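# Place the carton upright on the raised block

## Task

Set the carton down on top of the raised block so that no part of it overhangs the outer border of the blue tape outline, with the same face pointing up as it did at the start.

## Robot and tools

Robot: two arms, left_arm and right_arm, each fitted with an identical five-finger right hand, so every hand number and axis means the same on both. Bases in the scene frame: left_arm at (+0.028, +0.420, +0.226) m, right_arm at (-0.005, -0.672, +0.226) m, each yawed very slightly. Two fixed cameras, cam_high and cam_low (672x504 each), sit on a stand behind the arms. Loose objects may occasionally get nudged by something outside the robot.

Frames: the scene frame has its origin at table-top height halfway between the nominal bases, +z up, +x out over the table, left_arm toward +y. Each arm reports its hand pose, velocities and Hand target in its own base frame; cameras and table use the scene frame. The hand point sits 0.05 m in front of the palm: +z runs along the straight fingers, +y points out of the palm, +x crosses the palm away from the thumb. Straight fingertips extend 0.06 to 0.07 m past the point along +z, and their centre lines are 0.06 m behind it (-y). A bracket on the little-finger side of the wrist can strike things, and with level fingers the wrist may hang below the hand point and reach the table first.

A row is 28 numbers, each in [-1, 1], always covering both arms: left_arm dx, dy, dz, rx, ry, rz, then left hand little, ring, middle, index, thumb_bend, thumb_turn, force_limit, speed; then the same fourteen for right_arm. The six pose numbers are an offset, not a pose: they count from that arm's Hand target as it stood when the action or move began, along that arm's base axes, with turning about the Hand target position. Scale: 1.0 equals 0.6 m or 180 degrees; rx, ry, rz form one rotation vector. All zeros re-requests the current Hand target. Finger numbers are absolute targets: -1 open/straight, +1 curled; thumb_turn -1 beside the palm, +1 opposite the fingers. force_limit maps -1..+1 to about 0..10 N at the fingertip (0..15 N for the two thumb motors); speed rises from near zero at -1 to full at +0.48 and above. For a gentle grip close at speed -0.94 or lower. With the thumb turned in front, the hand closes around things roughly 0.035 to 0.065 m thick. Nothing in a hand's eight numbers means 'no change': to keep a hand as is, repeat its last executed eight; if none has run yet, send its hand_measured six plus hand_force_limit and hand_speed.

Tools:
- execute_actions(actions, cameras): actions is a list of actions; each action is a list of up to 15 rows, one per 1/30 s step, and a short list holds its final row to fill 0.5 s. Every row in an action counts from that action's starting Hand target. Images return only if cameras names them or actions is empty.
- move(target, speed, blend, stop_force, zero, blocking, cameras): drives each hand point in a straight line to the offset given by one row, or through a list of up to 15 rows, all counted from the same starting Hand targets. speed: m/s, 0.002 to 3.2, default 0.25 (turning limited to twice that in rad/s), one value or one per target. blend: corner-rounding radius in m; 0 stops at each target. stop_force: N, 4 to 120, one value for both arms; ends an arm's path when its wrist sensor feels that much resistance; unreliable if the hand turns, and omit it when backing off a contact. zero: with stop_force, re-zero before the move (default true). blocking=false returns after 0.5 s while the move runs (not allowed with stop_force). Total path time caps at 10 s.
- wait(seconds 0 to 10, cameras); stop(cameras) brakes a running move; zoom_image(camera cam_high or cam_low, region [x0, y0, x1, y1] pixels, at most 504 by 504); show_instructions(); zero_wrist_force(arm left_arm or right_arm); finished_scene(scene 1) ends the scene irreversibly.

Results: end_effector_position (m), end_effector_quat_wxyz, linear and angular velocities, Hand target (last commanded pose after clipping; the next offset starts here), Joint positions/velocities/torques, Wrist force and Wrist torque in hand axes plus the peak reading since the last one shown, and per-hand hand_measured, hand_stopped_by (moving, target, force, stalled, fault), hand_load_n (load at fingertip, positive pushing the finger open; a lost grip shows as near zero), hand_force_limit, hand_speed. A move adds a 'move:' line: done, off_target, moving, held or fault, with limits=paced (pose clipped) or limits=held (steps withheld). MOTOR HOT warns of heating; OVER-TEMPERATURE FAULT brakes the arm for 30 to 60 s.

Cautions: commanded orientation is clipped to within 32 degrees of the measured one each step. Arms are stiff, so aiming even slightly beyond a firm contact can trigger a fault: about 150 N of external force or a joint torque limit halts that arm for 10 s. Keep the arms and hands from pressing on each other; closing one hand on the other's fingers counts. Avoid passing near an arm's own base. Approach slowly; faster contact hits harder. Do not drop the carton from a height, release it while it moves, slam it or overload the fingers. Anything that leaves the table, or is left off it, fails the task. Before finishing, make sure the carton rests stably on the block, inside the tape's outer edge, original face up, without the robot holding it.

Each tool is called after "Request:" in YAML: its name, and indented under it one key for each argument.

Reference images:

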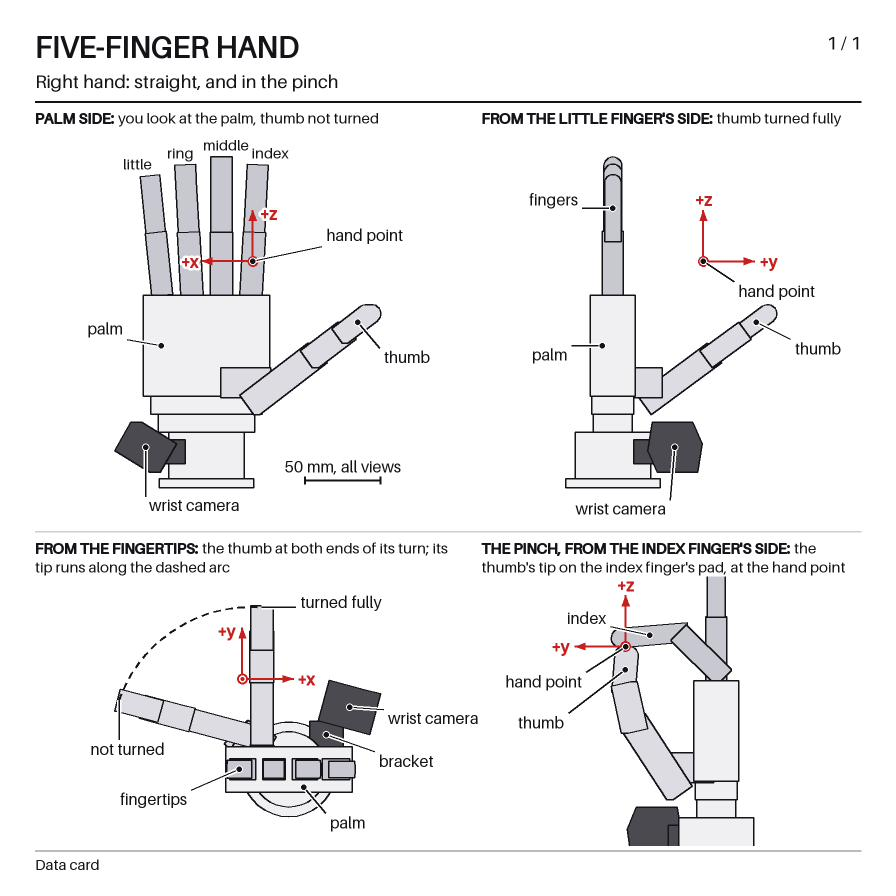

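## Session

Request:
execute_actions:
  actions: []

Scene clock: 0.00 s.
left_arm: end_effector_position=(+0.5117, -0.4401, +0.0928) hand_measured=(-1.000, -1.000, -1.000, -1.000, -1.000, -1.000) hand_load_n=(+0.0, +0.0, +0.0, +0.0, +0.0, +0.0) hand_stopped_by=(target, target, target, target, target, target) hand_force_limit=0.00 hand_speed=-0.80 end_effector_quat_wxyz=(+0.454, -0.135, +0.865, -0.166) | right_arm: end_effector_position=(+0.9522, -0.2207, -0.0139) hand_measured=(-1.000, -1.000, -1.000, -1.000, -1.000, -1.000) hand_load_n=(+0.0, +0.0, +0.0, +0.0, +0.0, +0.0) hand_stopped_by=(target, target, target, target, target, target) hand_force_limit=0.00 hand_speed=-0.80 end_effector_quat_wxyz=(+0.010, +0.060, +0.727, -0.684)
Joint positions: left_arm=[-1.358 -1.154 2.034 0.13 0.681 -2.965] | right_arm=[-0.14 -0.515 1.138 0.101 3.046 -2.323]
Joint velocities: within noise
Joint torques (N m): no reading
Wrist force (N): no reading
Wrist torque (N m): no reading
Wrist force, peak (N): no reading
Hand target: left_arm +0.5117, -0.4401, +0.0928; +0.454, -0.135, +0.865, -0.166 | right_arm +0.9522, -0.2207, -0.0139; +0.010, +0.060, +0.727, -0.684

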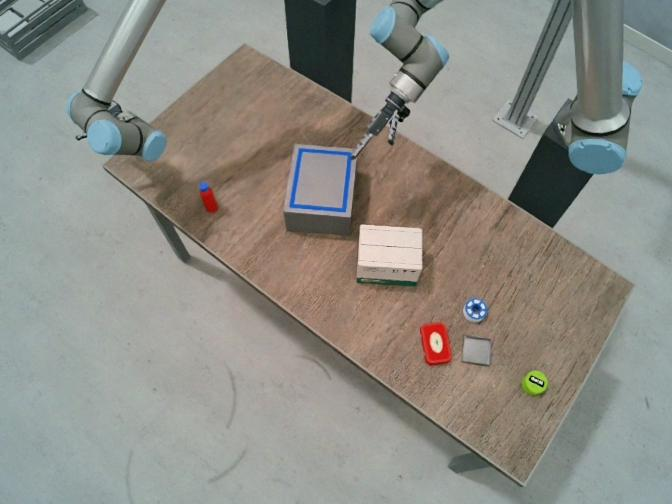

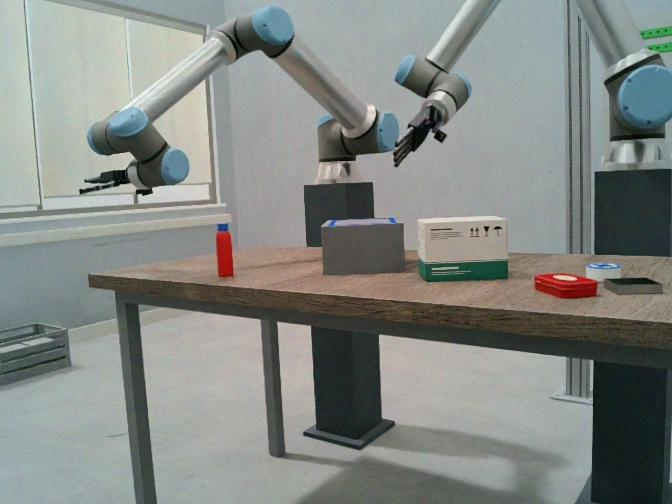

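Request:
zoom_image:
  camera: "cam_high"
  region: [250, 120, 460, 310]

Request:
zoom_image:
  camera: "cam_low"
  region: [300, 190, 540, 310]

Scaled by 2.400 from the camera's 672x504 image, which has a finer 960x720 frame.

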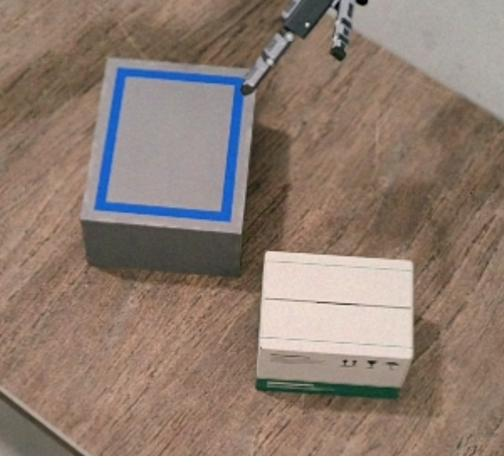

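Scaled by 2.100 from the camera's 672x504 image, which has a finer 960x720 frame.

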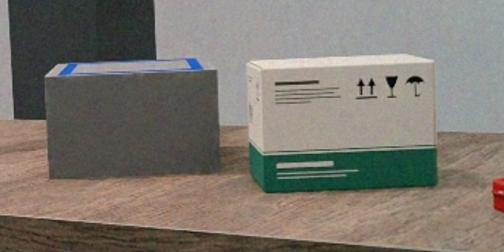

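Request:
move:
  target: [0.3537,0.5792,0.305,0,0,0.2037,-1,-1,-1,-1,-1,-1,0,-0.8,-0.2017,0.3627,0.6015,0,0,0.0764,-1,-1,-1,-1,-1,-1,0,-0.8]
  speed: 0.3

Scene clock: 396.13 s.
left_arm: end_effector_position=(+0.7239, -0.0926, +0.2758) hand_measured=(-1.000, -1.000, -1.000, -1.000, -1.000, -1.000) hand_load_n=(+0.0, +0.0, +0.0, +0.0, +0.0, +0.0) hand_stopped_by=(target, target, target, target, target, target) hand_force_limit=0.00 hand_speed=-0.80 end_effector_quat_wxyz=(+0.483, -0.400, +0.779, -0.014) | right_arm: end_effector_position=(+0.8312, -0.0031, +0.3470) hand_measured=(-1.000, -1.000, -1.000, -1.000, -1.000, -1.000) hand_load_n=(+0.0, +0.0, +0.0, +0.0, +0.0, -0.5) hand_stopped_by=(target, target, target, target, target, target) hand_force_limit=0.00 hand_speed=-0.80 end_effector_quat_wxyz=(+0.092, -0.027, +0.729, -0.678)
Joint positions: left_arm=[-0.72 -1.268 1.783 0.495 0.681 -2.966] | right_arm=[0.099 -1.035 1.386 0.362 3.045 -2.334]
Joint torques (N m): left_arm=[10.97 -45.31 -46.58 5.53 0.36 2.41] | right_arm=[11.67 -81.46 -48.07 5.11 5.07 3.29]
Wrist force (N): left_arm=[-0.4 -0.2 -0.1] | right_arm=[-0.9 -0.2 -0.5]
Wrist torque (N m): left_arm=[0.01 0.00 -0.17] | right_arm=[-0.05 0.16 -0.09]
Wrist force, peak (N): left_arm=[-2.0 0.2 0.9] | right_arm=[-0.4 -1.3 -1.9]
Hand target: left_arm +0.7239, -0.0925, +0.2758; +0.483, -0.400, +0.779, -0.014 | right_arm +0.8312, -0.0031, +0.3470; +0.092, -0.027, +0.729, -0.678
Off the commanded pose: left_arm 0.000 m, 0 deg | right_arm 0.000 m, 0 deg.
move: done

Request:
move:
  target: [-0.3108,0.1177,0.4957,0.2938,-0.2577,0.2455,-1,-1,-1,-1,-1,-1,0,-0.8,-0.2717,-0.0027,0.234,-0.1668,-0.0166,-0.1938,-1,-1,-1,-1,-1,-1,0,-0.8]
  speed: 0.35

Scene clock: 418.67 s.
left_arm: end_effector_position=(+0.5416, -0.0235, +0.5666) hand_measured=(-1.000, -1.000, -1.000, -1.000, -1.000, -1.000) hand_load_n=(+0.0, +0.0, +0.0, +0.0, +0.0, +0.0) hand_stopped_by=(target, target, target, target, target, target) hand_force_limit=0.00 hand_speed=-0.80 end_effector_quat_wxyz=(+0.820, -0.368, +0.283, +0.334) | right_arm: end_effector_position=(+0.6926, -0.0042, +0.4669) hand_measured=(-1.000, -1.000, -1.000, -1.000, -1.000, -1.000) hand_load_n=(+0.0, +0.0, +0.0, +0.0, +0.0, +0.0) hand_stopped_by=(target, target, target, target, target, target) hand_force_limit=0.00 hand_speed=-0.80 end_effector_quat_wxyz=(+0.076, -0.155, -0.542, +0.822)
Joint positions: left_arm=[-0.729 -1.268 1.786 0.483 -0.742 -2.955] | right_arm=[0.114 -1.03 1.377 0.351 3.743 -2.351]
Joint torques (N m): left_arm=[10.52 -52.4 -45.19 6.98 -4.34 -1.87] | right_arm=[10.68 -78.87 -47.85 0.22 -0.75 -4.85]
Wrist force (N): left_arm=[-0.1 0.3 -3.1] | right_arm=[-0.2 0.4 0.6]
Wrist torque (N m): left_arm=[0.30 0.23 0.09] | right_arm=[-0.14 0.00 0.03]
Wrist force, peak (N): left_arm=[0.0 0.5 -3.2] | right_arm=[0.6 -1.1 1.3]
Hand target: left_arm +0.5415, -0.0235, +0.5667; +0.820, -0.368, +0.283, +0.334 (not the last commanded pose) | right_arm +0.6926, -0.0042, +0.4669; +0.076, -0.155, -0.543, +0.822 (not the last commanded pose)
Off the commanded pose: left_arm 0.008 m, 2 deg | right_arm 0.032 m, 7 deg.
move: held (right_arm; a check stopped the path), off_target (left_arm; braked when a check withheld steps of right_arm); limits=held
pose unreachable (right arm): on one or more control steps of this call, first in action 0 (counted from 0), this arm could not follow its commanded pose, so it was not sent that pose on those steps. It may still have moved: this result reports where it is.
cause: moving toward the commanded pose would bring two parts of the arm too close to each other (joints 4 (wrist 1) to 6 (wrist 3) lie between them).

Request:
move:
  target:
    - [-0.0358,0.0322,-0.4323,-0.2726,-0.3053,0,-1,-1,-1,-1,-1,-1,0,-0.8,0.1363,-0.0147,-0.1123,0.0793,0.0091,0.0951,-1,-1,-1,-1,-1,-1,0,-0.8]
    - [0.2633,-0.235,-0.6,-0.5453,-0.6106,0,-1,-1,-1,-1,-1,-1,0,-0.8,0.1825,-0.0093,-0.0673,0.0157,-0.7139,0.1405,-1,-1,-1,-1,-1,-1,0,-0.8]
  speed: 0.4

Scene clock: 479.67 s.
left_arm: end_effector_position=(+0.6995, -0.1645, +0.2067) hand_measured=(-1.000, -1.000, -1.000, -1.000, -1.000, -1.000) hand_load_n=(+0.0, +0.0, +0.0, +0.0, +0.0, +0.0) hand_stopped_by=(target, target, target, target, target, target) hand_force_limit=0.00 hand_speed=-0.80 end_effector_quat_wxyz=(-0.198, +0.867, +0.294, +0.350) | right_arm: end_effector_position=(+0.8021, -0.0097, +0.4265) hand_measured=(-1.000, -1.000, -1.000, -1.000, -1.000, -1.000) hand_load_n=(+0.0, +0.0, +0.0, +0.0, +0.0, +0.0) hand_stopped_by=(target, target, target, target, target, target) hand_force_limit=0.00 hand_speed=-0.80 end_effector_quat_wxyz=(+0.594, +0.701, +0.336, -0.206)
Joint positions: left_arm=[-0.729 -1.527 2.243 -2.287 -0.742 -2.954] | right_arm=[0.114 -1.244 1.882 -2.205 3.353 -2.346]
Joint torques (N m): left_arm=[10.58 -23.85 -25.07 -6.29 -1.3 2.21] | right_arm=[-10.5 -62.5 -23.16 -7.58 1.88 -3.62]
Wrist force (N): left_arm=[-2.0 -0.9 -0.3] | right_arm=[-1.9 3.3 -1.3]
Wrist torque (N m): left_arm=[-0.06 0.03 -0.22] | right_arm=[0.34 0.40 -0.11]
Wrist force, peak (N): left_arm=[-0.4 0.6 -3.3] | right_arm=[-2.1 3.6 -1.4]
Hand target: left_arm +0.6995, -0.1645, +0.2067; -0.198, +0.867, +0.294, +0.350 | right_arm +0.8021, -0.0097, +0.4265; +0.594, +0.701, +0.336, -0.206
Off the commanded pose: left_arm 0.000 m, 0 deg | right_arm 0.000 m, 0 deg.
move: done

Request:
move:
  target:
    - [-0.2963,0.0517,-0.3045,-0.1841,0.1891,-0.042,-1,-1,-1,-1,-1,-1,0,-0.8,-0.0398,0.3478,-0.4565,0.4301,0.0493,0,-1,-1,-1,-1,-1,-1,0,-0.8]
    - [-0.2963,0.0517,-0.3045,-0.1841,0.1891,-0.042,-1,-1,-1,-1,-1,-1,0,-0.8,0.104,0.7176,-0.4696,0.0431,0.5752,0.7004,-1,-1,-1,-1,-1,-1,0,-0.8]
  speed: 0.5

Scene clock: 517.70 s.
left_arm: end_effector_position=(+0.5217, -0.1335, +0.0240) hand_measured=(-1.000, -1.000, -1.000, -1.000, -1.000, -1.000) hand_load_n=(+0.0, +0.0, +0.0, +0.0, +0.0, +0.0) hand_stopped_by=(target, target, target, target, target, target) hand_force_limit=0.00 hand_speed=-0.80 end_effector_quat_wxyz=(+0.000, +0.967, +0.255, +0.000) | right_arm: end_effector_position=(+0.8645, +0.4208, +0.1447) hand_measured=(-1.000, -1.000, -1.000, -1.000, -1.000, -1.000) hand_load_n=(+0.0, +0.0, +0.0, +0.0, +0.0, +0.0) hand_stopped_by=(target, target, target, target, target, target) hand_force_limit=0.00 hand_speed=-0.80 end_effector_quat_wxyz=(-0.001, -0.256, +0.967, +0.000)
Joint positions: left_arm=[-0.466 -1.425 2.475 -2.621 -1.571 -2.551] | right_arm=[0.2 -1.037 1.581 -2.114 4.712 -5.03]
Joint torques (N m): left_arm=[10.95 -21.34 -13.42 -6.35 -2.96 2.31] | right_arm=[9.24 -79.56 -51.39 -0.15 3.66 -4.49]
Wrist force (N): left_arm=[0.2 -1.6 0.5] | right_arm=[0.3 2.1 -3.6]
Wrist torque (N m): left_arm=[-0.14 -0.30 -0.21] | right_arm=[0.59 0.10 0.23]
Wrist force, peak (N): left_arm=[-0.2 -2.2 0.9] | right_arm=[-1.3 4.1 -3.0]
Hand target: left_arm +0.5217, -0.1335, +0.0240; +0.000, +0.967, +0.255, +0.000 | right_arm +0.8645, +0.4208, +0.1447; -0.001, -0.256, +0.967, +0.000
Off the commanded pose: left_arm 0.000 m, 0 deg | right_arm 0.000 m, 0 deg.
move: done

Request:
move:
  target: [0,0,0,0,0,0,-1,-1,-1,-1,-1,-1,0,-0.8,0.045,0.3077,-0.2012,0,0,0,-1,-1,-1,-1,-1,-1,0,-0.8]
  speed: 0.3
  cameras: ["all"]

Request:
zoom_image:
  camera: "cam_low"
  region: [320, 80, 600, 300]

Request:
zoom_image:
  camera: "cam_high"
  region: [280, 120, 520, 320]

Scene clock: 527.67 s.
left_arm: end_effector_position=(+0.5217, -0.1335, +0.0240) hand_measured=(-1.000, -1.000, -1.000, -1.000, -1.000, -1.000) hand_load_n=(+0.0, +0.0, +0.0, +0.0, +0.0, +0.0) hand_stopped_by=(target, target, target, target, target, target) hand_force_limit=0.00 hand_speed=-0.80 end_effector_quat_wxyz=(+0.000, +0.967, +0.255, +0.000) | right_arm: end_effector_position=(+0.8915, +0.6053, +0.0241) hand_measured=(-1.000, -1.000, -1.000, -1.000, -1.000, -1.000) hand_load_n=(+0.0, +0.0, +0.0, +0.0, -0.5, +0.0) hand_stopped_by=(target, target, target, target, target, target) hand_force_limit=0.00 hand_speed=-0.80 end_effector_quat_wxyz=(-0.001, -0.256, +0.967, +0.000)
Joint positions: left_arm=[-0.466 -1.425 2.475 -2.621 -1.571 -2.551] | right_arm=[0.374 -0.779 1.373 -2.164 4.712 -4.857]
Joint torques (N m): left_arm=[10.29 -21.45 -13.8 -6.28 -3.07 2.18] | right_arm=[12.04 -100.37 -50.61 0.03 -2.45 4.21]
Wrist force (N): left_arm=[0.0 -1.5 0.4] | right_arm=[0.2 1.9 -3.2]
Wrist torque (N m): left_arm=[-0.11 -0.28 -0.21] | right_arm=[0.57 0.11 0.07]
Wrist force, peak (N): left_arm=[0.3 -1.8 0.3] | right_arm=[0.2 2.5 -3.9]
Hand target: left_arm +0.5217, -0.1335, +0.0240; +0.000, +0.967, +0.255, +0.000 | right_arm +0.8915, +0.6054, +0.0240; -0.001, -0.256, +0.967, +0.000
Off the commanded pose: left_arm 0.000 m, 0 deg | right_arm 0.000 m, 0 deg.
move: done

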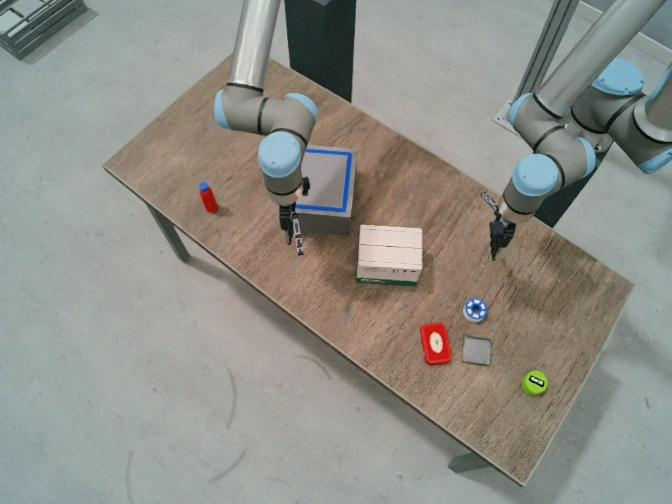

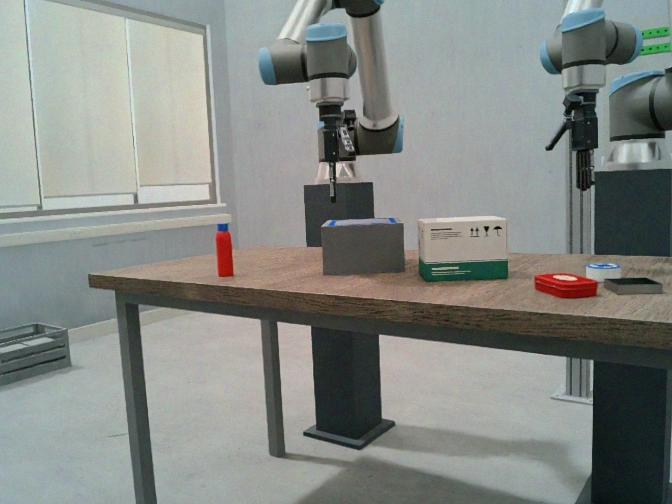

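Scaled by 1.800 from the camera's 672x504 image, which has a finer 960x720 frame.

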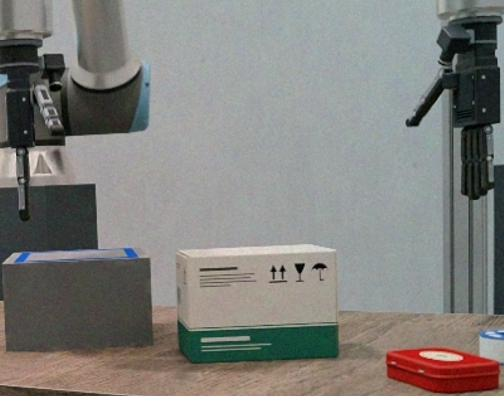

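Scaled by 2.100 from the camera's 672x504 image, which has a finer 960x720 frame.

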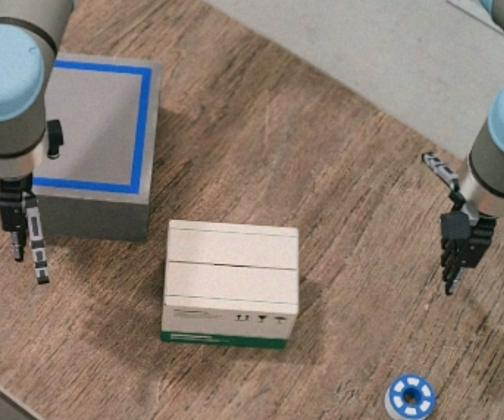

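Request:
move:
  target: [0,0,-0.2883,0,0,0,-1,-1,-1,-1,-1,-1,0,-0.8,0,0,-0.2867,0,0,0,-1,-1,-1,-1,-1,-1,0,-0.8]
  speed: 0.15
  stop_force: 12
  cameras: ["all"]

Request:
zoom_image:
  camera: "cam_low"
  region: [310, 170, 590, 300]

Request:
zoom_image:
  camera: "cam_high"
  region: [280, 170, 520, 330]

Scene clock: 571.73 s.
left_arm: end_effector_position=(+0.5217, -0.1335, -0.1490) hand_measured=(-1.000, -1.000, -1.000, -1.000, -1.000, -1.000) hand_load_n=(+0.0, +0.0, +0.0, +0.0, +0.0, +0.0) hand_stopped_by=(target, target, target, target, target, target) hand_force_limit=0.00 hand_speed=-0.80 end_effector_quat_wxyz=(+0.000, +0.967, +0.255, +0.000) | right_arm: end_effector_position=(+0.8915, +0.6054, -0.1480) hand_measured=(-1.000, -1.000, -1.000, -1.000, -1.000, -1.000) hand_load_n=(+0.0, +0.0, +0.0, +0.0, +0.0, +0.0) hand_stopped_by=(target, target, target, target, target, target) hand_force_limit=0.00 hand_speed=-0.80 end_effector_quat_wxyz=(-0.001, -0.256, +0.967, +0.000)
Joint positions: left_arm=[-0.466 -0.978 2.494 -3.088 -1.571 -2.551] | right_arm=[0.374 -0.597 1.385 -2.358 4.712 -4.857]
Joint torques (N m): left_arm=[10.49 -38.27 -16.26 -6.2 -2.99 2.3] | right_arm=[4.8 -100.27 -45.05 -6.53 2.7 3.95]
Wrist force (N): left_arm=[0.0 -1.1 0.2] | right_arm=[-0.1 1.9 -3.4]
Wrist torque (N m): left_arm=[-0.06 -0.28 -0.18] | right_arm=[0.55 0.16 -0.01]
Wrist force, peak (N): left_arm=[0.1 -1.8 0.3] | right_arm=[-0.3 1.7 -4.4]
Hand target: left_arm +0.5217, -0.1335, -0.1490; +0.000, +0.967, +0.255, +0.000 | right_arm +0.8915, +0.6054, -0.1480; -0.001, -0.256, +0.967, +0.000
Off the commanded pose: left_arm 0.000 m, 0 deg | right_arm 0.000 m, 0 deg.
move: done

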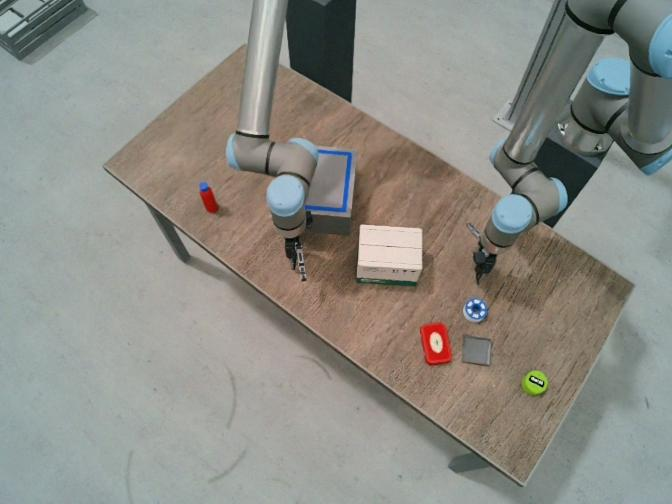

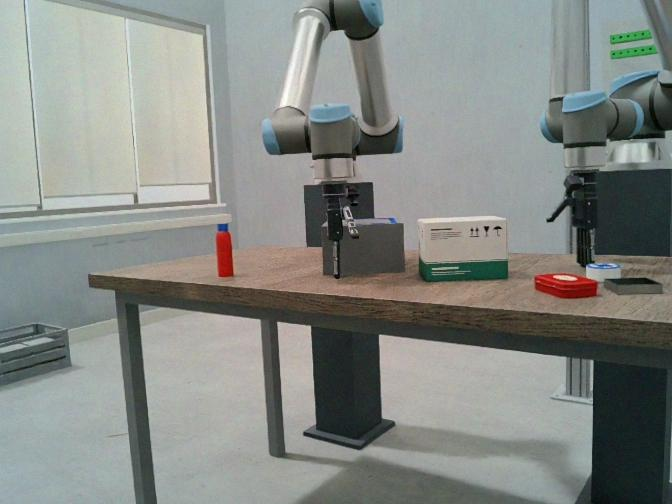

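Scaled by 1.800 from the camera's 672x504 image, which has a finer 960x720 frame.

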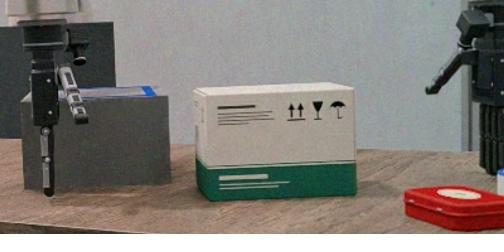

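Scaled by 2.100 from the camera's 672x504 image, which has a finer 960x720 frame.

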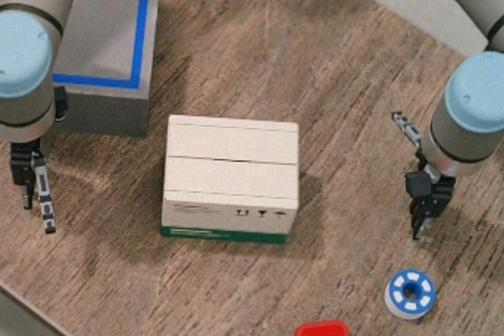

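Request:
move:
  target: [0.082,-0.1451,0,0,0,0,-1,-1,-1,-1,-1,-1,0,-0.8,-0.0825,0.1448,0,0,0,0,-1,-1,-1,-1,-1,-1,0,-0.8]
  speed: 0.04
  stop_force: 10
  cameras: ["all"]

Request:
zoom_image:
  camera: "cam_low"
  region: [370, 170, 570, 300]

Request:
zoom_image:
  camera: "cam_high"
  region: [310, 170, 490, 330]

Scene clock: 588.30 s.
left_arm: end_effector_position=(+0.5709, -0.2205, -0.1490) hand_measured=(-1.000, -1.000, -1.000, -1.000, -1.000, -1.000) hand_load_n=(+0.0, +0.0, +0.0, +0.0, +0.0, +0.0) hand_stopped_by=(target, target, target, target, target, target) hand_force_limit=0.00 hand_speed=-0.80 end_effector_quat_wxyz=(+0.000, +0.967, +0.255, +0.000) | right_arm: end_effector_position=(+0.8420, +0.6923, -0.1480) hand_measured=(-1.000, -1.000, -1.000, -1.000, -1.000, -1.000) hand_load_n=(+0.0, +0.0, +0.0, +0.0, +0.0, +0.0) hand_stopped_by=(target, target, target, target, target, target) hand_force_limit=0.00 hand_speed=-0.80 end_effector_quat_wxyz=(-0.001, -0.256, +0.967, +0.000)
Joint positions: left_arm=[-0.564 -0.96 2.371 -2.983 -1.571 -2.649] | right_arm=[0.47 -0.588 1.366 -2.348 4.712 -4.76]
Joint torques (N m): left_arm=[-9.69 -46.26 -20.88 -0.99 1.4 -2.05] | right_arm=[9.62 -106.35 -45.61 -0.18 1.38 4.27]
Wrist force (N): left_arm=[0.0 -1.4 0.4] | right_arm=[0.3 1.9 -3.8]
Wrist torque (N m): left_arm=[-0.12 -0.30 0.06] | right_arm=[0.62 0.16 0.02]
Wrist force, peak (N): left_arm=[-0.2 -2.2 0.7] | right_arm=[-0.4 2.5 -4.1]
Hand target: left_arm +0.5709, -0.2205, -0.1490; +0.000, +0.967, +0.255, +0.000 | right_arm +0.8420, +0.6923, -0.1480; -0.001, -0.256, +0.967, +0.000
Off the commanded pose: left_arm 0.000 m, 0 deg | right_arm 0.000 m, 0 deg.
move: done

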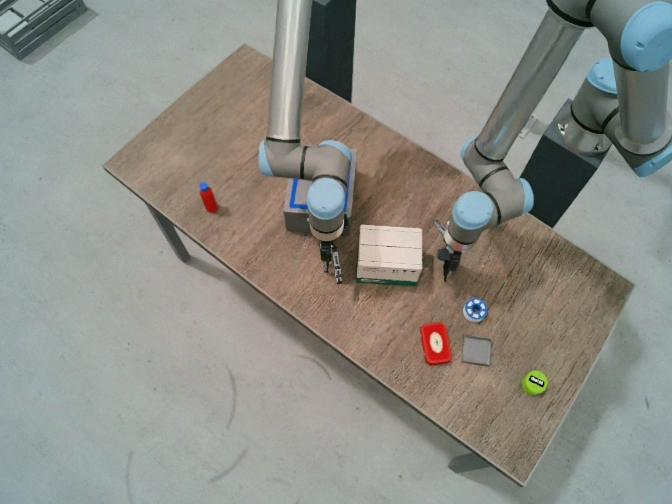

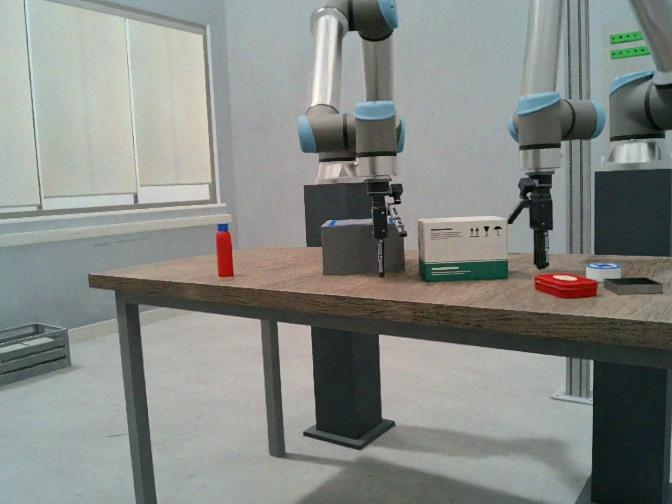

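Scaled by 2.520 from the camera's 672x504 image, which has a finer 960x720 frame.

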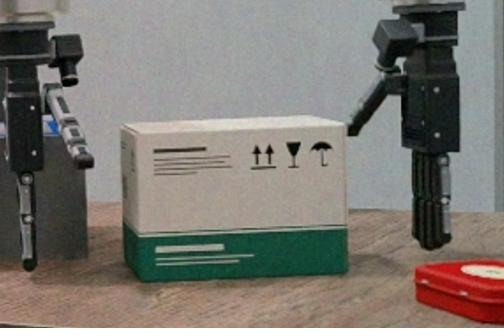

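Scaled by 2.800 from the camera's 672x504 image, which has a finer 960x720 frame.

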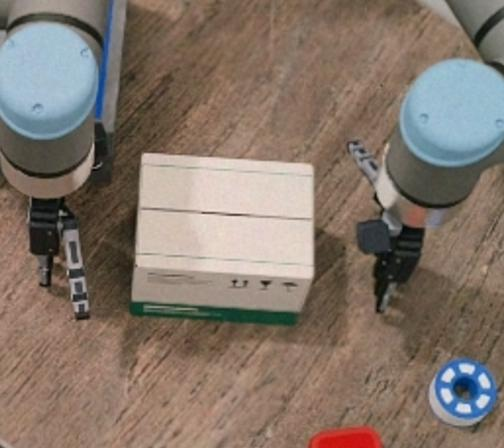

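Request:
move:
  target: [0.0861,-0.1524,0,0,0,0,-1,-1,-1,-1,-1,-1,0,-0.8,-0.0866,0.152,0,0,0,0,-1,-1,-1,-1,-1,-1,0,-0.8]
  speed: 0.04
  stop_force: 10
  cameras: ["all"]

Request:
zoom_image:
  camera: "cam_low"
  region: [370, 170, 570, 300]

Request:
zoom_image:
  camera: "cam_high"
  region: [310, 170, 490, 330]

Scene clock: 610.13 s.
left_arm: end_effector_position=(+0.6083, -0.2867, -0.1489) hand_measured=(-1.000, -1.000, -1.000, -1.000, -1.000, -1.000) hand_load_n=(+0.0, +0.0, +0.0, +0.0, +0.0, +0.0) hand_stopped_by=(target, target, target, target, target, target) hand_force_limit=0.00 hand_speed=-0.80 end_effector_quat_wxyz=(+0.000, +0.967, +0.255, +0.000) | right_arm: end_effector_position=(+0.8043, +0.7583, -0.1480) hand_measured=(-1.000, -1.000, -1.000, -1.000, -1.000, -1.000) hand_load_n=(+0.0, +0.0, +0.0, +0.0, +0.0, +0.0) hand_stopped_by=(target, target, target, target, target, target) hand_force_limit=0.00 hand_speed=-0.80 end_effector_quat_wxyz=(-0.001, -0.256, +0.967, +0.000)
Joint positions: left_arm=[-0.621 -0.934 2.265 -2.902 -1.571 -2.707] | right_arm=[0.543 -0.574 1.334 -2.33 4.713 -4.688]
Joint torques (N m): left_arm=[6.47 -91.57 -5.03 -3.06 1.34 2.46] | right_arm=[-10.24 -129.04 -20.57 -5.74 -1.11 -4.49]
Wrist force (N): left_arm=[0.8 -7.6 1.3] | right_arm=[-0.3 -1.2 -3.1]
Wrist torque (N m): left_arm=[-0.64 -0.36 -0.44] | right_arm=[0.49 0.28 0.16]
Wrist force, peak (N): left_arm=[4.2 -63.9 -11.5] | right_arm=[6.6 -62.3 -9.5]
Hand target: left_arm +0.6083, -0.2867, -0.1489; +0.000, +0.967, +0.255, +0.000 (not the last commanded pose) | right_arm +0.8043, +0.7583, -0.1480; -0.001, -0.256, +0.967, +0.000 (not the last commanded pose)
Off the commanded pose: left_arm 0.029 m, 0 deg | right_arm 0.029 m, 0 deg.
move: contact (left_arm, right_arm)

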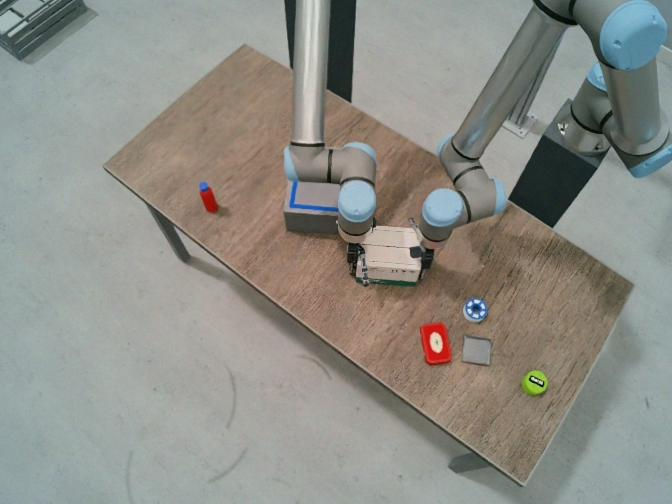

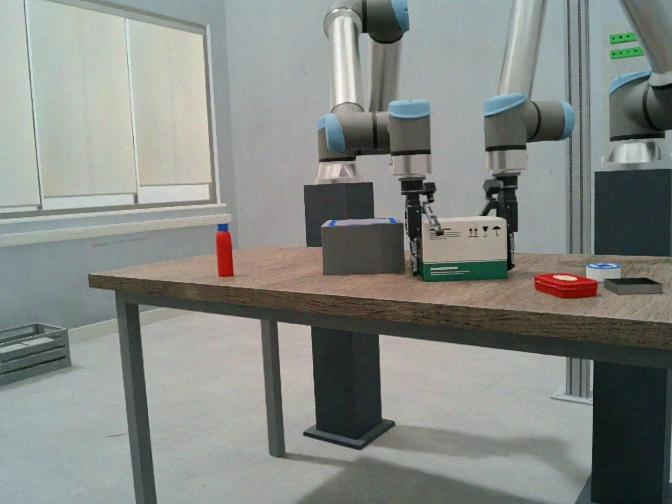

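Scaled by 2.520 from the camera's 672x504 image, which has a finer 960x720 frame.

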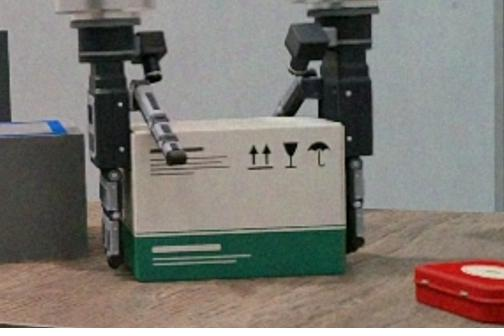

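Scaled by 2.800 from the camera's 672x504 image, which has a finer 960x720 frame.

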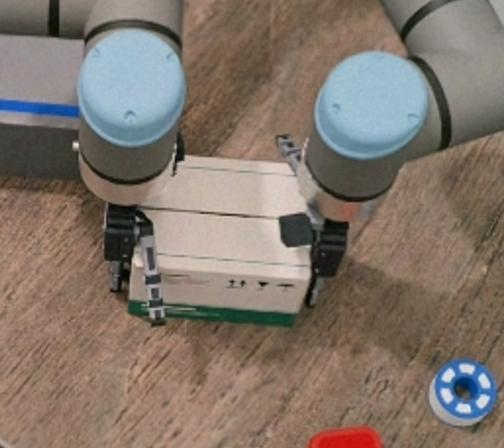

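Request:
move:
  target: [0.00082,-0.00145,0,0,0,0,-1,-1,-1,-1,-1,-1,0,-0.8,-0.00083,0.00145,0,0,0,0,-1,-1,-1,-1,-1,-1,0,-0.8]
  speed: 0.01

Scene clock: 620.90 s.
left_arm: end_effector_position=(+0.6087, -0.2874, -0.1490) hand_measured=(-1.000, -1.000, -1.000, -1.000, -1.000, -1.000) hand_load_n=(+0.0, +0.0, +0.0, +0.0, +0.0, +0.0) hand_stopped_by=(target, target, target, target, target, target) hand_force_limit=0.00 hand_speed=-0.80 end_effector_quat_wxyz=(+0.000, +0.967, +0.255, +0.000) | right_arm: end_effector_position=(+0.8040, +0.7589, -0.1480) hand_measured=(-1.000, -1.000, -1.000, -1.000, -1.000, -1.000) hand_load_n=(+0.0, +0.0, +0.5, +0.0, +0.0, +0.0) hand_stopped_by=(target, target, target, target, target, target) hand_force_limit=0.00 hand_speed=-0.80 end_effector_quat_wxyz=(-0.001, -0.256, +0.967, +0.000)
Joint positions: left_arm=[-0.622 -0.934 2.264 -2.901 -1.571 -2.707] | right_arm=[0.544 -0.574 1.334 -2.33 4.712 -4.687]
Joint torques (N m): left_arm=[-26.74 -56.62 -51.15 -7.59 -2.34 -1.89] | right_arm=[53.56 -107.72 -47.67 -1.08 8.39 4.69]
Wrist force (N): left_arm=[1.5 -39.7 -7.3] | right_arm=[1.9 -33.9 -3.2]
Wrist torque (N m): left_arm=[-1.48 -0.13 -1.31] | right_arm=[-0.77 0.22 -0.95]
Wrist force, peak (N): left_arm=[1.5 -39.7 -7.3] | right_arm=[1.9 -33.9 -3.2]
Hand target: left_arm +0.6088, -0.2876, -0.1489; +0.000, +0.967, +0.255, +0.000 | right_arm +0.8038, +0.7592, -0.1480; -0.001, -0.256, +0.967, +0.000
Off the commanded pose: left_arm 0.000 m, 0 deg | right_arm 0.000 m, 0 deg.
move: done

Request:
move:
  target: [0,0,0.0333,0,0,0,-1,-1,-1,-1,-1,-1,0,-0.8,0,0,0.0333,0,0,0,-1,-1,-1,-1,-1,-1,0,-0.8]
  speed: 0.04
  cameras: ["cam_low"]

Request:
zoom_image:
  camera: "cam_low"
  region: [370, 170, 570, 300]

Scene clock: 637.13 s.
left_arm: end_effector_position=(+0.6088, -0.2876, -0.1291) hand_measured=(-1.000, -1.000, -1.000, -1.000, -1.000, -1.000) hand_load_n=(+0.0, +0.0, +0.0, +0.0, +0.0, +0.0) hand_stopped_by=(target, target, target, target, target, target) hand_force_limit=0.00 hand_speed=-0.80 end_effector_quat_wxyz=(+0.000, +0.967, +0.255, +0.000) | right_arm: end_effector_position=(+0.8038, +0.7592, -0.1281) hand_measured=(-1.000, -1.000, -1.000, -1.000, -1.000, -1.000) hand_load_n=(+0.0, +0.0, +0.0, +0.0, +0.0, +0.0) hand_stopped_by=(target, target, target, target, target, target) hand_force_limit=0.00 hand_speed=-0.80 end_effector_quat_wxyz=(-0.001, -0.256, +0.967, +0.000)
Joint positions: left_arm=[-0.622 -0.975 2.268 -2.864 -1.571 -2.707] | right_arm=[0.544 -0.596 1.337 -2.31 4.713 -4.687]
Joint torques (N m): left_arm=[-26.89 -107.51 -40.84 -11.14 -6.84 -1.3] | right_arm=[57.9 -126.64 -22.97 -1.15 13.04 3.51]
Wrist force (N): left_arm=[2.9 -50.8 4.3] | right_arm=[1.5 -45.7 -0.7]
Wrist torque (N m): left_arm=[-2.18 -0.54 -1.65] | right_arm=[-1.29 0.06 -1.39]
Wrist force, peak (N): left_arm=[3.4 -55.1 2.8] | right_arm=[2.1 -50.5 2.8]
Hand target: left_arm +0.6088, -0.2876, -0.1290; +0.000, +0.967, +0.255, +0.000 | right_arm +0.8038, +0.7592, -0.1280; -0.001, -0.256, +0.967, +0.000
Off the commanded pose: left_arm 0.000 m, 0 deg | right_arm 0.000 m, 0 deg.
move: done
Images, in order (width x height): cam_low 672x504.

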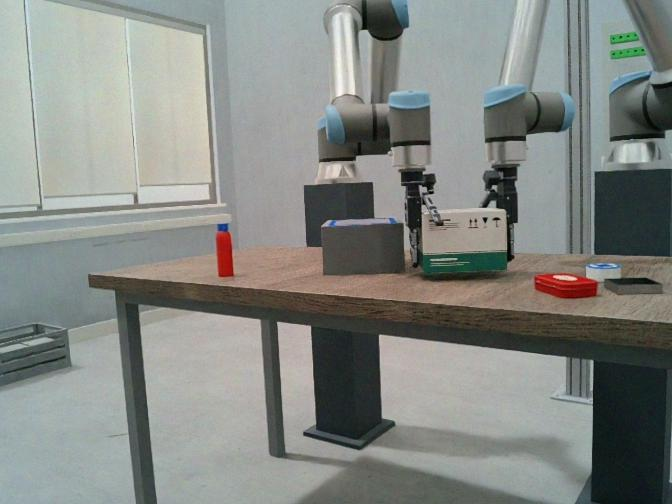

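Scaled by 2.520 from the camera's 672x504 image, which has a finer 960x720 frame.

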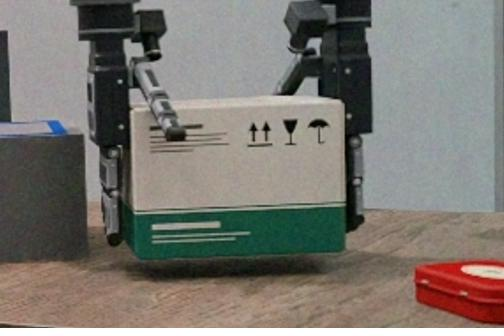

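Request:
move:
  target: [0,0,0.1,0,0,0,-1,-1,-1,-1,-1,-1,0,-0.8,0,0,0.1,0,0,0,-1,-1,-1,-1,-1,-1,0,-0.8]
  speed: 0.08

Scene clock: 645.40 s.
left_arm: end_effector_position=(+0.6088, -0.2875, -0.0691) hand_measured=(-1.000, -1.000, -1.000, -1.000, -1.000, -1.000) hand_load_n=(+0.0, +0.0, +0.0, +0.0, +0.0, +0.0) hand_stopped_by=(target, target, target, target, target, target) hand_force_limit=0.00 hand_speed=-0.80 end_effector_quat_wxyz=(+0.000, +0.967, +0.255, +0.000) | right_arm: end_effector_position=(+0.8038, +0.7592, -0.0682) hand_measured=(-1.000, -1.000, -1.000, -1.000, -1.000, -1.000) hand_load_n=(+0.0, +0.0, +0.0, +0.0, +0.0, +0.0) hand_stopped_by=(target, target, target, target, target, target) hand_force_limit=0.00 hand_speed=-0.80 end_effector_quat_wxyz=(-0.001, -0.256, +0.967, +0.000)
Joint positions: left_arm=[-0.622 -1.095 2.27 -2.746 -1.571 -2.707] | right_arm=[0.544 -0.662 1.339 -2.247 4.713 -4.687]
Joint torques (N m): left_arm=[-23.4 -98.72 -66.47 -10.98 -6.63 0.22] | right_arm=[56.26 -124.33 -52.86 -1.35 11.47 -2.22]
Wrist force (N): left_arm=[4.0 -48.3 4.5] | right_arm=[2.7 -44.2 -0.6]
Wrist torque (N m): left_arm=[-2.06 -0.57 -1.70] | right_arm=[-1.36 0.03 -1.35]
Wrist force, peak (N): left_arm=[5.8 -53.7 2.9] | right_arm=[4.1 -49.4 2.4]
Hand target: left_arm +0.6088, -0.2876, -0.0690; +0.000, +0.967, +0.255, +0.000 | right_arm +0.8038, +0.7592, -0.0680; -0.001, -0.256, +0.967, +0.000
Off the commanded pose: left_arm 0.000 m, 0 deg | right_arm 0.000 m, 0 deg.
move: done

Request:
move:
  target:
    - [0,0,0.1333,0,0,0,-1,-1,-1,-1,-1,-1,0,-0.8,0,0,0.1333,0,0,0,-1,-1,-1,-1,-1,-1,0,-0.8]
    - [-0.0478,-0.1644,0.1333,0,0,0,-1,-1,-1,-1,-1,-1,0,-0.8,-0.0471,-0.1646,0.1333,0,0,0,-1,-1,-1,-1,-1,-1,0,-0.8]
  speed: 0.1

Scene clock: 707.40 s.
left_arm: end_effector_position=(+0.5801, -0.3861, +0.0110) hand_measured=(-1.000, -1.000, -1.000, -1.000, -1.000, -1.000) hand_load_n=(+0.0, +0.0, +0.0, +0.0, +0.0, +0.0) hand_stopped_by=(target, target, target, target, target, target) hand_force_limit=0.00 hand_speed=-0.80 end_effector_quat_wxyz=(+0.000, +0.967, +0.255, +0.000) | right_arm: end_effector_position=(+0.7757, +0.6606, +0.0120) hand_measured=(-1.000, -1.000, -1.000, -1.000, -1.000, -1.000) hand_load_n=(+0.0, +0.0, +0.0, +0.0, +0.0, +0.0) hand_stopped_by=(target, target, target, target, target, target) hand_force_limit=0.00 hand_speed=-0.80 end_effector_quat_wxyz=(-0.001, -0.256, +0.967, +0.000)
Joint positions: left_arm=[-0.772 -1.229 2.225 -2.567 -1.571 -2.857] | right_arm=[0.472 -0.854 1.543 -2.259 4.712 -4.759]
Joint torques (N m): left_arm=[-28.89 -48.91 -78.75 -12.72 -2.24 -1.81] | right_arm=[37.67 -110.52 -23.53 -6.71 17.17 -4.23]
Wrist force (N): left_arm=[2.3 -56.2 1.9] | right_arm=[1.8 -52.5 2.1]
Wrist torque (N m): left_arm=[-2.38 -0.44 -1.79] | right_arm=[-1.52 -0.07 -1.48]
Wrist force, peak (N): left_arm=[4.1 -56.6 2.0] | right_arm=[6.0 -53.0 1.8]
Hand target: left_arm +0.5801, -0.3862, +0.0110; +0.000, +0.967, +0.255, +0.000 | right_arm +0.7756, +0.6604, +0.0120; -0.001, -0.256, +0.967, +0.000
Off the commanded pose: left_arm 0.000 m, 0 deg | right_arm 0.000 m, 0 deg.
move: done

Request:
move:
  target: [-0.03688,-0.12231,0,0,0,0.05,-1,-1,-1,-1,-1,-1,0,-0.8,-0.02643,-0.09693,0,0,0,0.05,-1,-1,-1,-1,-1,-1,0,-0.8]
  speed: 0.1

Scene clock: 738.83 s.
left_arm: end_effector_position=(+0.5580, -0.4595, +0.0110) hand_measured=(-1.000, -1.000, -1.000, -1.000, -1.000, -1.000) hand_load_n=(+0.0, -0.5, +0.0, +0.0, +0.0, +0.0) hand_stopped_by=(target, target, target, target, target, target) hand_force_limit=0.00 hand_speed=-0.80 end_effector_quat_wxyz=(+0.000, +0.944, +0.330, +0.000) | right_arm: end_effector_position=(+0.7597, +0.6023, +0.0120) hand_measured=(-1.000, -1.000, -1.000, -1.000, -1.000, -1.000) hand_load_n=(+0.0, +0.0, +0.0, +0.0, +0.0, +0.0) hand_stopped_by=(target, target, target, target, target, target) hand_force_limit=0.00 hand_speed=-0.80 end_effector_quat_wxyz=(-0.001, -0.331, +0.944, +0.000)
Joint positions: left_arm=[-0.888 -1.215 2.201 -2.558 -1.571 -3.13] | right_arm=[0.42 -0.902 1.634 -2.302 4.712 -4.967]
Joint torques (N m): left_arm=[-16.72 -49.49 -77.04 -12.13 1.98 -2.12] | right_arm=[37.64 -111.71 -15.75 -4.67 14.97 -4.29]
Wrist force (N): left_arm=[-1.1 -50.9 1.9] | right_arm=[-1.9 -46.1 2.7]
Wrist torque (N m): left_arm=[-2.24 -0.27 -1.45] | right_arm=[-1.15 0.06 -1.12]
Wrist force, peak (N): left_arm=[3.0 -59.6 1.7] | right_arm=[2.3 -55.3 2.6]
Hand target: left_arm +0.5580, -0.4596, +0.0110; +0.000, +0.944, +0.330, +0.000 | right_arm +0.7597, +0.6023, +0.0120; -0.001, -0.331, +0.944, +0.000
Off the commanded pose: left_arm 0.000 m, 0 deg | right_arm 0.000 m, 0 deg.
move: done

Request:
move:
  target:
    - [-0.0345,-0.12333,0,0,0,0.05,-1,-1,-1,-1,-1,-1,0,-0.8,-0.02882,-0.09592,0,0,0,0.05,-1,-1,-1,-1,-1,-1,0,-0.8]
    - [-0.06708,-0.24659,0,0,0,0.1,-1,-1,-1,-1,-1,-1,0,-0.8,-0.05952,-0.19161,0,0,0,0.1,-1,-1,-1,-1,-1,-1,0,-0.8]
  speed: 0.1
  cameras: ["all"]

Request:
zoom_image:
  camera: "cam_low"
  region: [270, 130, 470, 300]

Request:
zoom_image:
  camera: "cam_high"
  region: [240, 70, 420, 250]

Scene clock: 752.00 s.
left_arm: end_effector_position=(+0.5177, -0.6075, +0.0110) hand_measured=(-1.000, -1.000, -1.000, -1.000, -1.000, -1.000) hand_load_n=(+0.0, +0.0, +0.0, +0.0, -0.5, +0.0) hand_stopped_by=(target, target, target, target, target, target) hand_force_limit=0.00 hand_speed=-0.80 end_effector_quat_wxyz=(+0.000, +0.881, +0.473, +0.000) | right_arm: end_effector_position=(+0.7241, +0.4874, +0.0120) hand_measured=(-1.000, -1.000, -1.000, -1.000, -1.000, -1.000) hand_load_n=(+0.5, +0.0, +0.0, +0.0, +0.0, +0.0) hand_stopped_by=(target, target, target, target, target, target) hand_force_limit=0.00 hand_speed=-0.80 end_effector_quat_wxyz=(-0.001, -0.475, +0.880, +0.000)
Joint positions: left_arm=[-1.088 -1.146 2.083 -2.508 -1.571 -3.644] | right_arm=[0.314 -0.987 1.794 -2.377 4.712 -5.388]
Joint torques (N m): left_arm=[4.84 -58.24 -80.85 -12.9 9 -2.24] | right_arm=[37.94 -97.91 1.82 2.05 15.43 -4.78]
Wrist force (N): left_arm=[-2.4 -63.7 0.5] | right_arm=[-3.3 -59.6 4.2]
Wrist torque (N m): left_arm=[-2.69 -0.16 -1.85] | right_arm=[-1.67 0.15 -1.45]
Wrist force, peak (N): left_arm=[-1.2 -65.3 1.3] | right_arm=[-1.2 -61.6 2.1]
Hand target: left_arm +0.5177, -0.6076, +0.0110; +0.000, +0.881, +0.473, +0.000 | right_arm +0.7240, +0.4873, +0.0120; -0.001, -0.475, +0.880, +0.000
Off the commanded pose: left_arm 0.000 m, 0 deg | right_arm 0.000 m, 0 deg.
move: done

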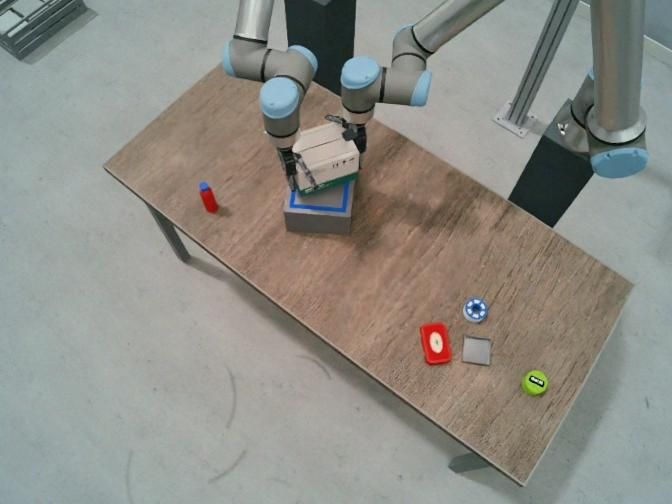

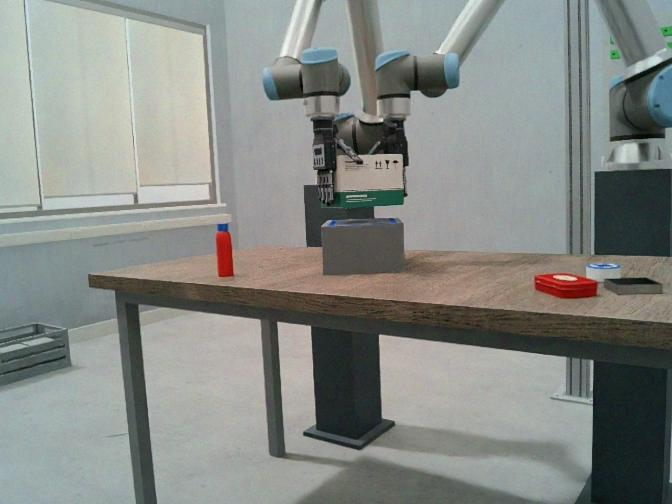

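Scaled by 2.520 from the camera's 672x504 image, which has a finer 960x720 frame.

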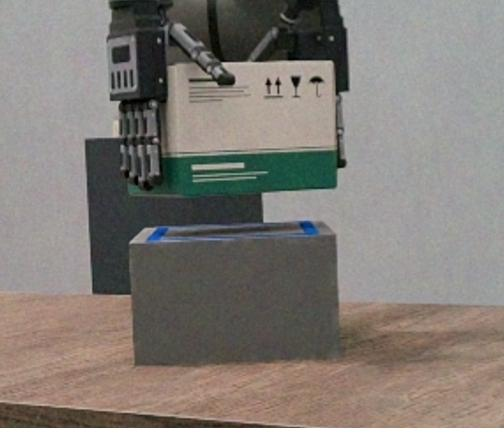

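Scaled by 2.800 from the camera's 672x504 image, which has a finer 960x720 frame.

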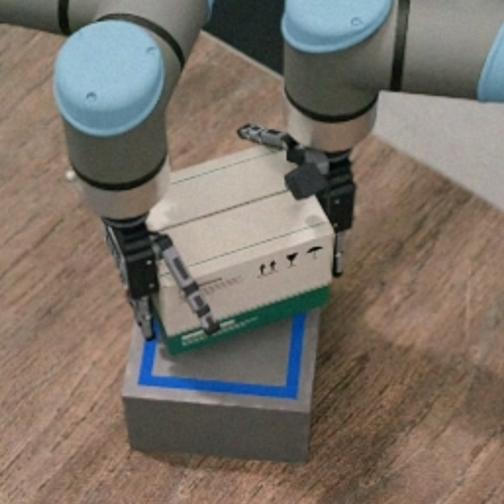

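Request:
move:
  target: [-0.00042,0.00028,-0.0583,0,0,0,-1,-1,-1,-1,-1,-1,0,-0.8,0.00042,-0.00027,-0.0583,0,0,0,-1,-1,-1,-1,-1,-1,0,-0.8]
  speed: 0.06

Request:
move:
  target: [0,0,-0.0167,0,0,0,-1,-1,-1,-1,-1,-1,0,-0.8,0,0,-0.0167,0,0,0,-1,-1,-1,-1,-1,-1,0,-0.8]
  speed: 0.01
  stop_force: 6
  cameras: ["all"]

Request:
zoom_image:
  camera: "cam_low"
  region: [290, 130, 430, 300]

Scene clock: 762.73 s.
left_arm: end_effector_position=(+0.5175, -0.6074, -0.0238) hand_measured=(-1.000, -1.000, -1.000, -1.000, -1.000, -1.000) hand_load_n=(+0.0, +0.0, +0.0, +0.0, +0.0, +0.0) hand_stopped_by=(target, target, target, target, target, target) hand_force_limit=0.00 hand_speed=-0.80 end_effector_quat_wxyz=(+0.000, +0.881, +0.473, +0.000) | right_arm: end_effector_position=(+0.7242, +0.4872, -0.0229) hand_measured=(-1.000, -1.000, -1.000, -1.000, -1.000, -1.000) hand_load_n=(+0.0, +0.0, +0.0, +0.0, +0.0, +0.0) hand_stopped_by=(target, target, target, target, target, target) hand_force_limit=0.00 hand_speed=-0.80 end_effector_quat_wxyz=(-0.001, -0.475, +0.880, +0.000)
Joint positions: left_arm=[-1.088 -1.092 2.093 -2.572 -1.57 -3.645] | right_arm=[0.313 -0.944 1.802 -2.428 4.712 -5.389]
Joint torques (N m): left_arm=[3.16 -61.75 -47.24 -15.45 5.8 -2.07] | right_arm=[22.45 -80.15 -0.55 -0.52 10.38 -4.1]
Wrist force (N): left_arm=[-0.3 -47.8 2.5] | right_arm=[-1.2 -43.4 1.7]
Wrist torque (N m): left_arm=[-2.00 -0.32 -1.43] | right_arm=[-1.08 0.16 -1.11]
Wrist force, peak (N): left_arm=[1.4 -66.5 1.8] | right_arm=[0.2 -62.1 2.2]
Hand target: left_arm +0.5175, -0.6074, -0.0240; +0.000, +0.881, +0.473, +0.000 | right_arm +0.7243, +0.4871, -0.0230; -0.001, -0.475, +0.880, +0.000
Off the commanded pose: left_arm 0.000 m, 0 deg | right_arm 0.000 m, 0 deg.
move: done

Scene clock: 764.57 s.
left_arm: end_effector_position=(+0.5175, -0.6073, -0.0288) hand_measured=(-1.000, -1.000, -1.000, -1.000, -1.000, -1.000) hand_load_n=(+0.0, +0.0, +0.0, +0.0, +0.0, +0.0) hand_stopped_by=(target, target, target, target, target, target) hand_force_limit=0.00 hand_speed=-0.80 end_effector_quat_wxyz=(+0.000, +0.881, +0.473, +0.000) | right_arm: end_effector_position=(+0.7243, +0.4871, -0.0287) hand_measured=(-1.000, -1.000, -1.000, -1.000, -1.000, -1.000) hand_load_n=(+0.0, +0.0, +0.0, +0.0, +0.0, +0.0) hand_stopped_by=(target, target, target, target, target, target) hand_force_limit=0.00 hand_speed=-0.80 end_effector_quat_wxyz=(-0.001, -0.475, +0.880, +0.000)
Joint positions: left_arm=[-1.088 -1.084 2.094 -2.581 -1.57 -3.645] | right_arm=[0.313 -0.936 1.803 -2.436 4.712 -5.389]
Joint torques (N m): left_arm=[2.57 -102.53 -63.6 -10.68 3.88 -1.39] | right_arm=[26.28 -96.55 -7.82 5.98 8.07 -2.8]
Wrist force (N): left_arm=[-2.6 -42.7 3.9] | right_arm=[-3.7 -39.0 0.4]
Wrist torque (N m): left_arm=[-1.67 -0.45 -1.34] | right_arm=[-1.02 0.13 -0.69]
Wrist force, peak (N): left_arm=[0.9 -48.6 -6.3] | right_arm=[-2.8 -45.5 -2.2]
Hand target: left_arm +0.5175, -0.6074, -0.0288; +0.000, +0.881, +0.473, +0.000 (not the last commanded pose) | right_arm +0.7243, +0.4871, -0.0287; +0.000, -0.475, +0.880, +0.000 (not the last commanded pose)
Off the commanded pose: left_arm 0.005 m, 0 deg | right_arm 0.004 m, 0 deg.
move: contact (left_arm, right_arm)

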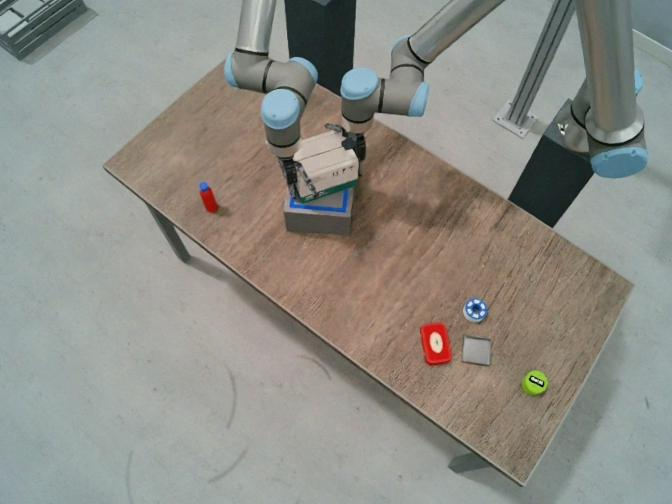

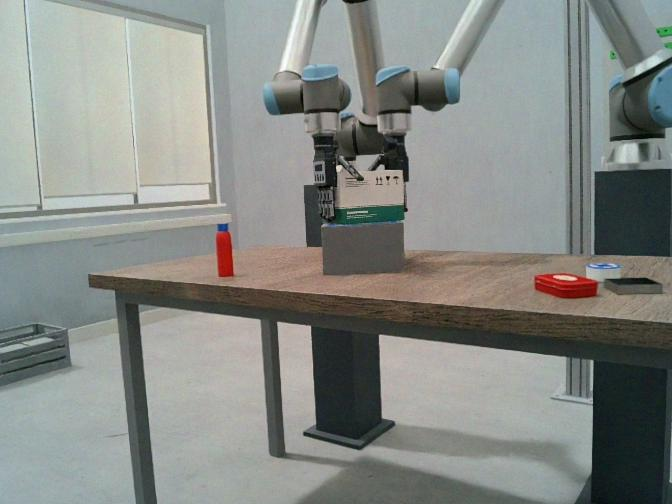

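Scaled by 2.965 from the camera's 672x504 image, which has a finer 960x720 frame.

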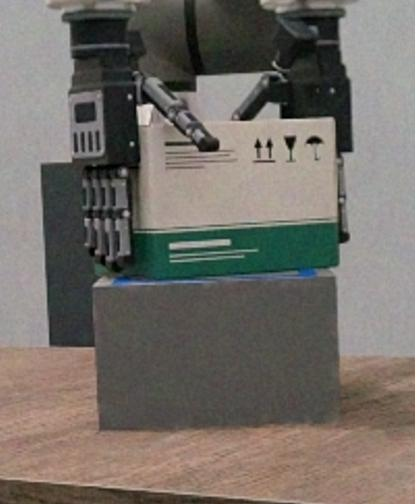

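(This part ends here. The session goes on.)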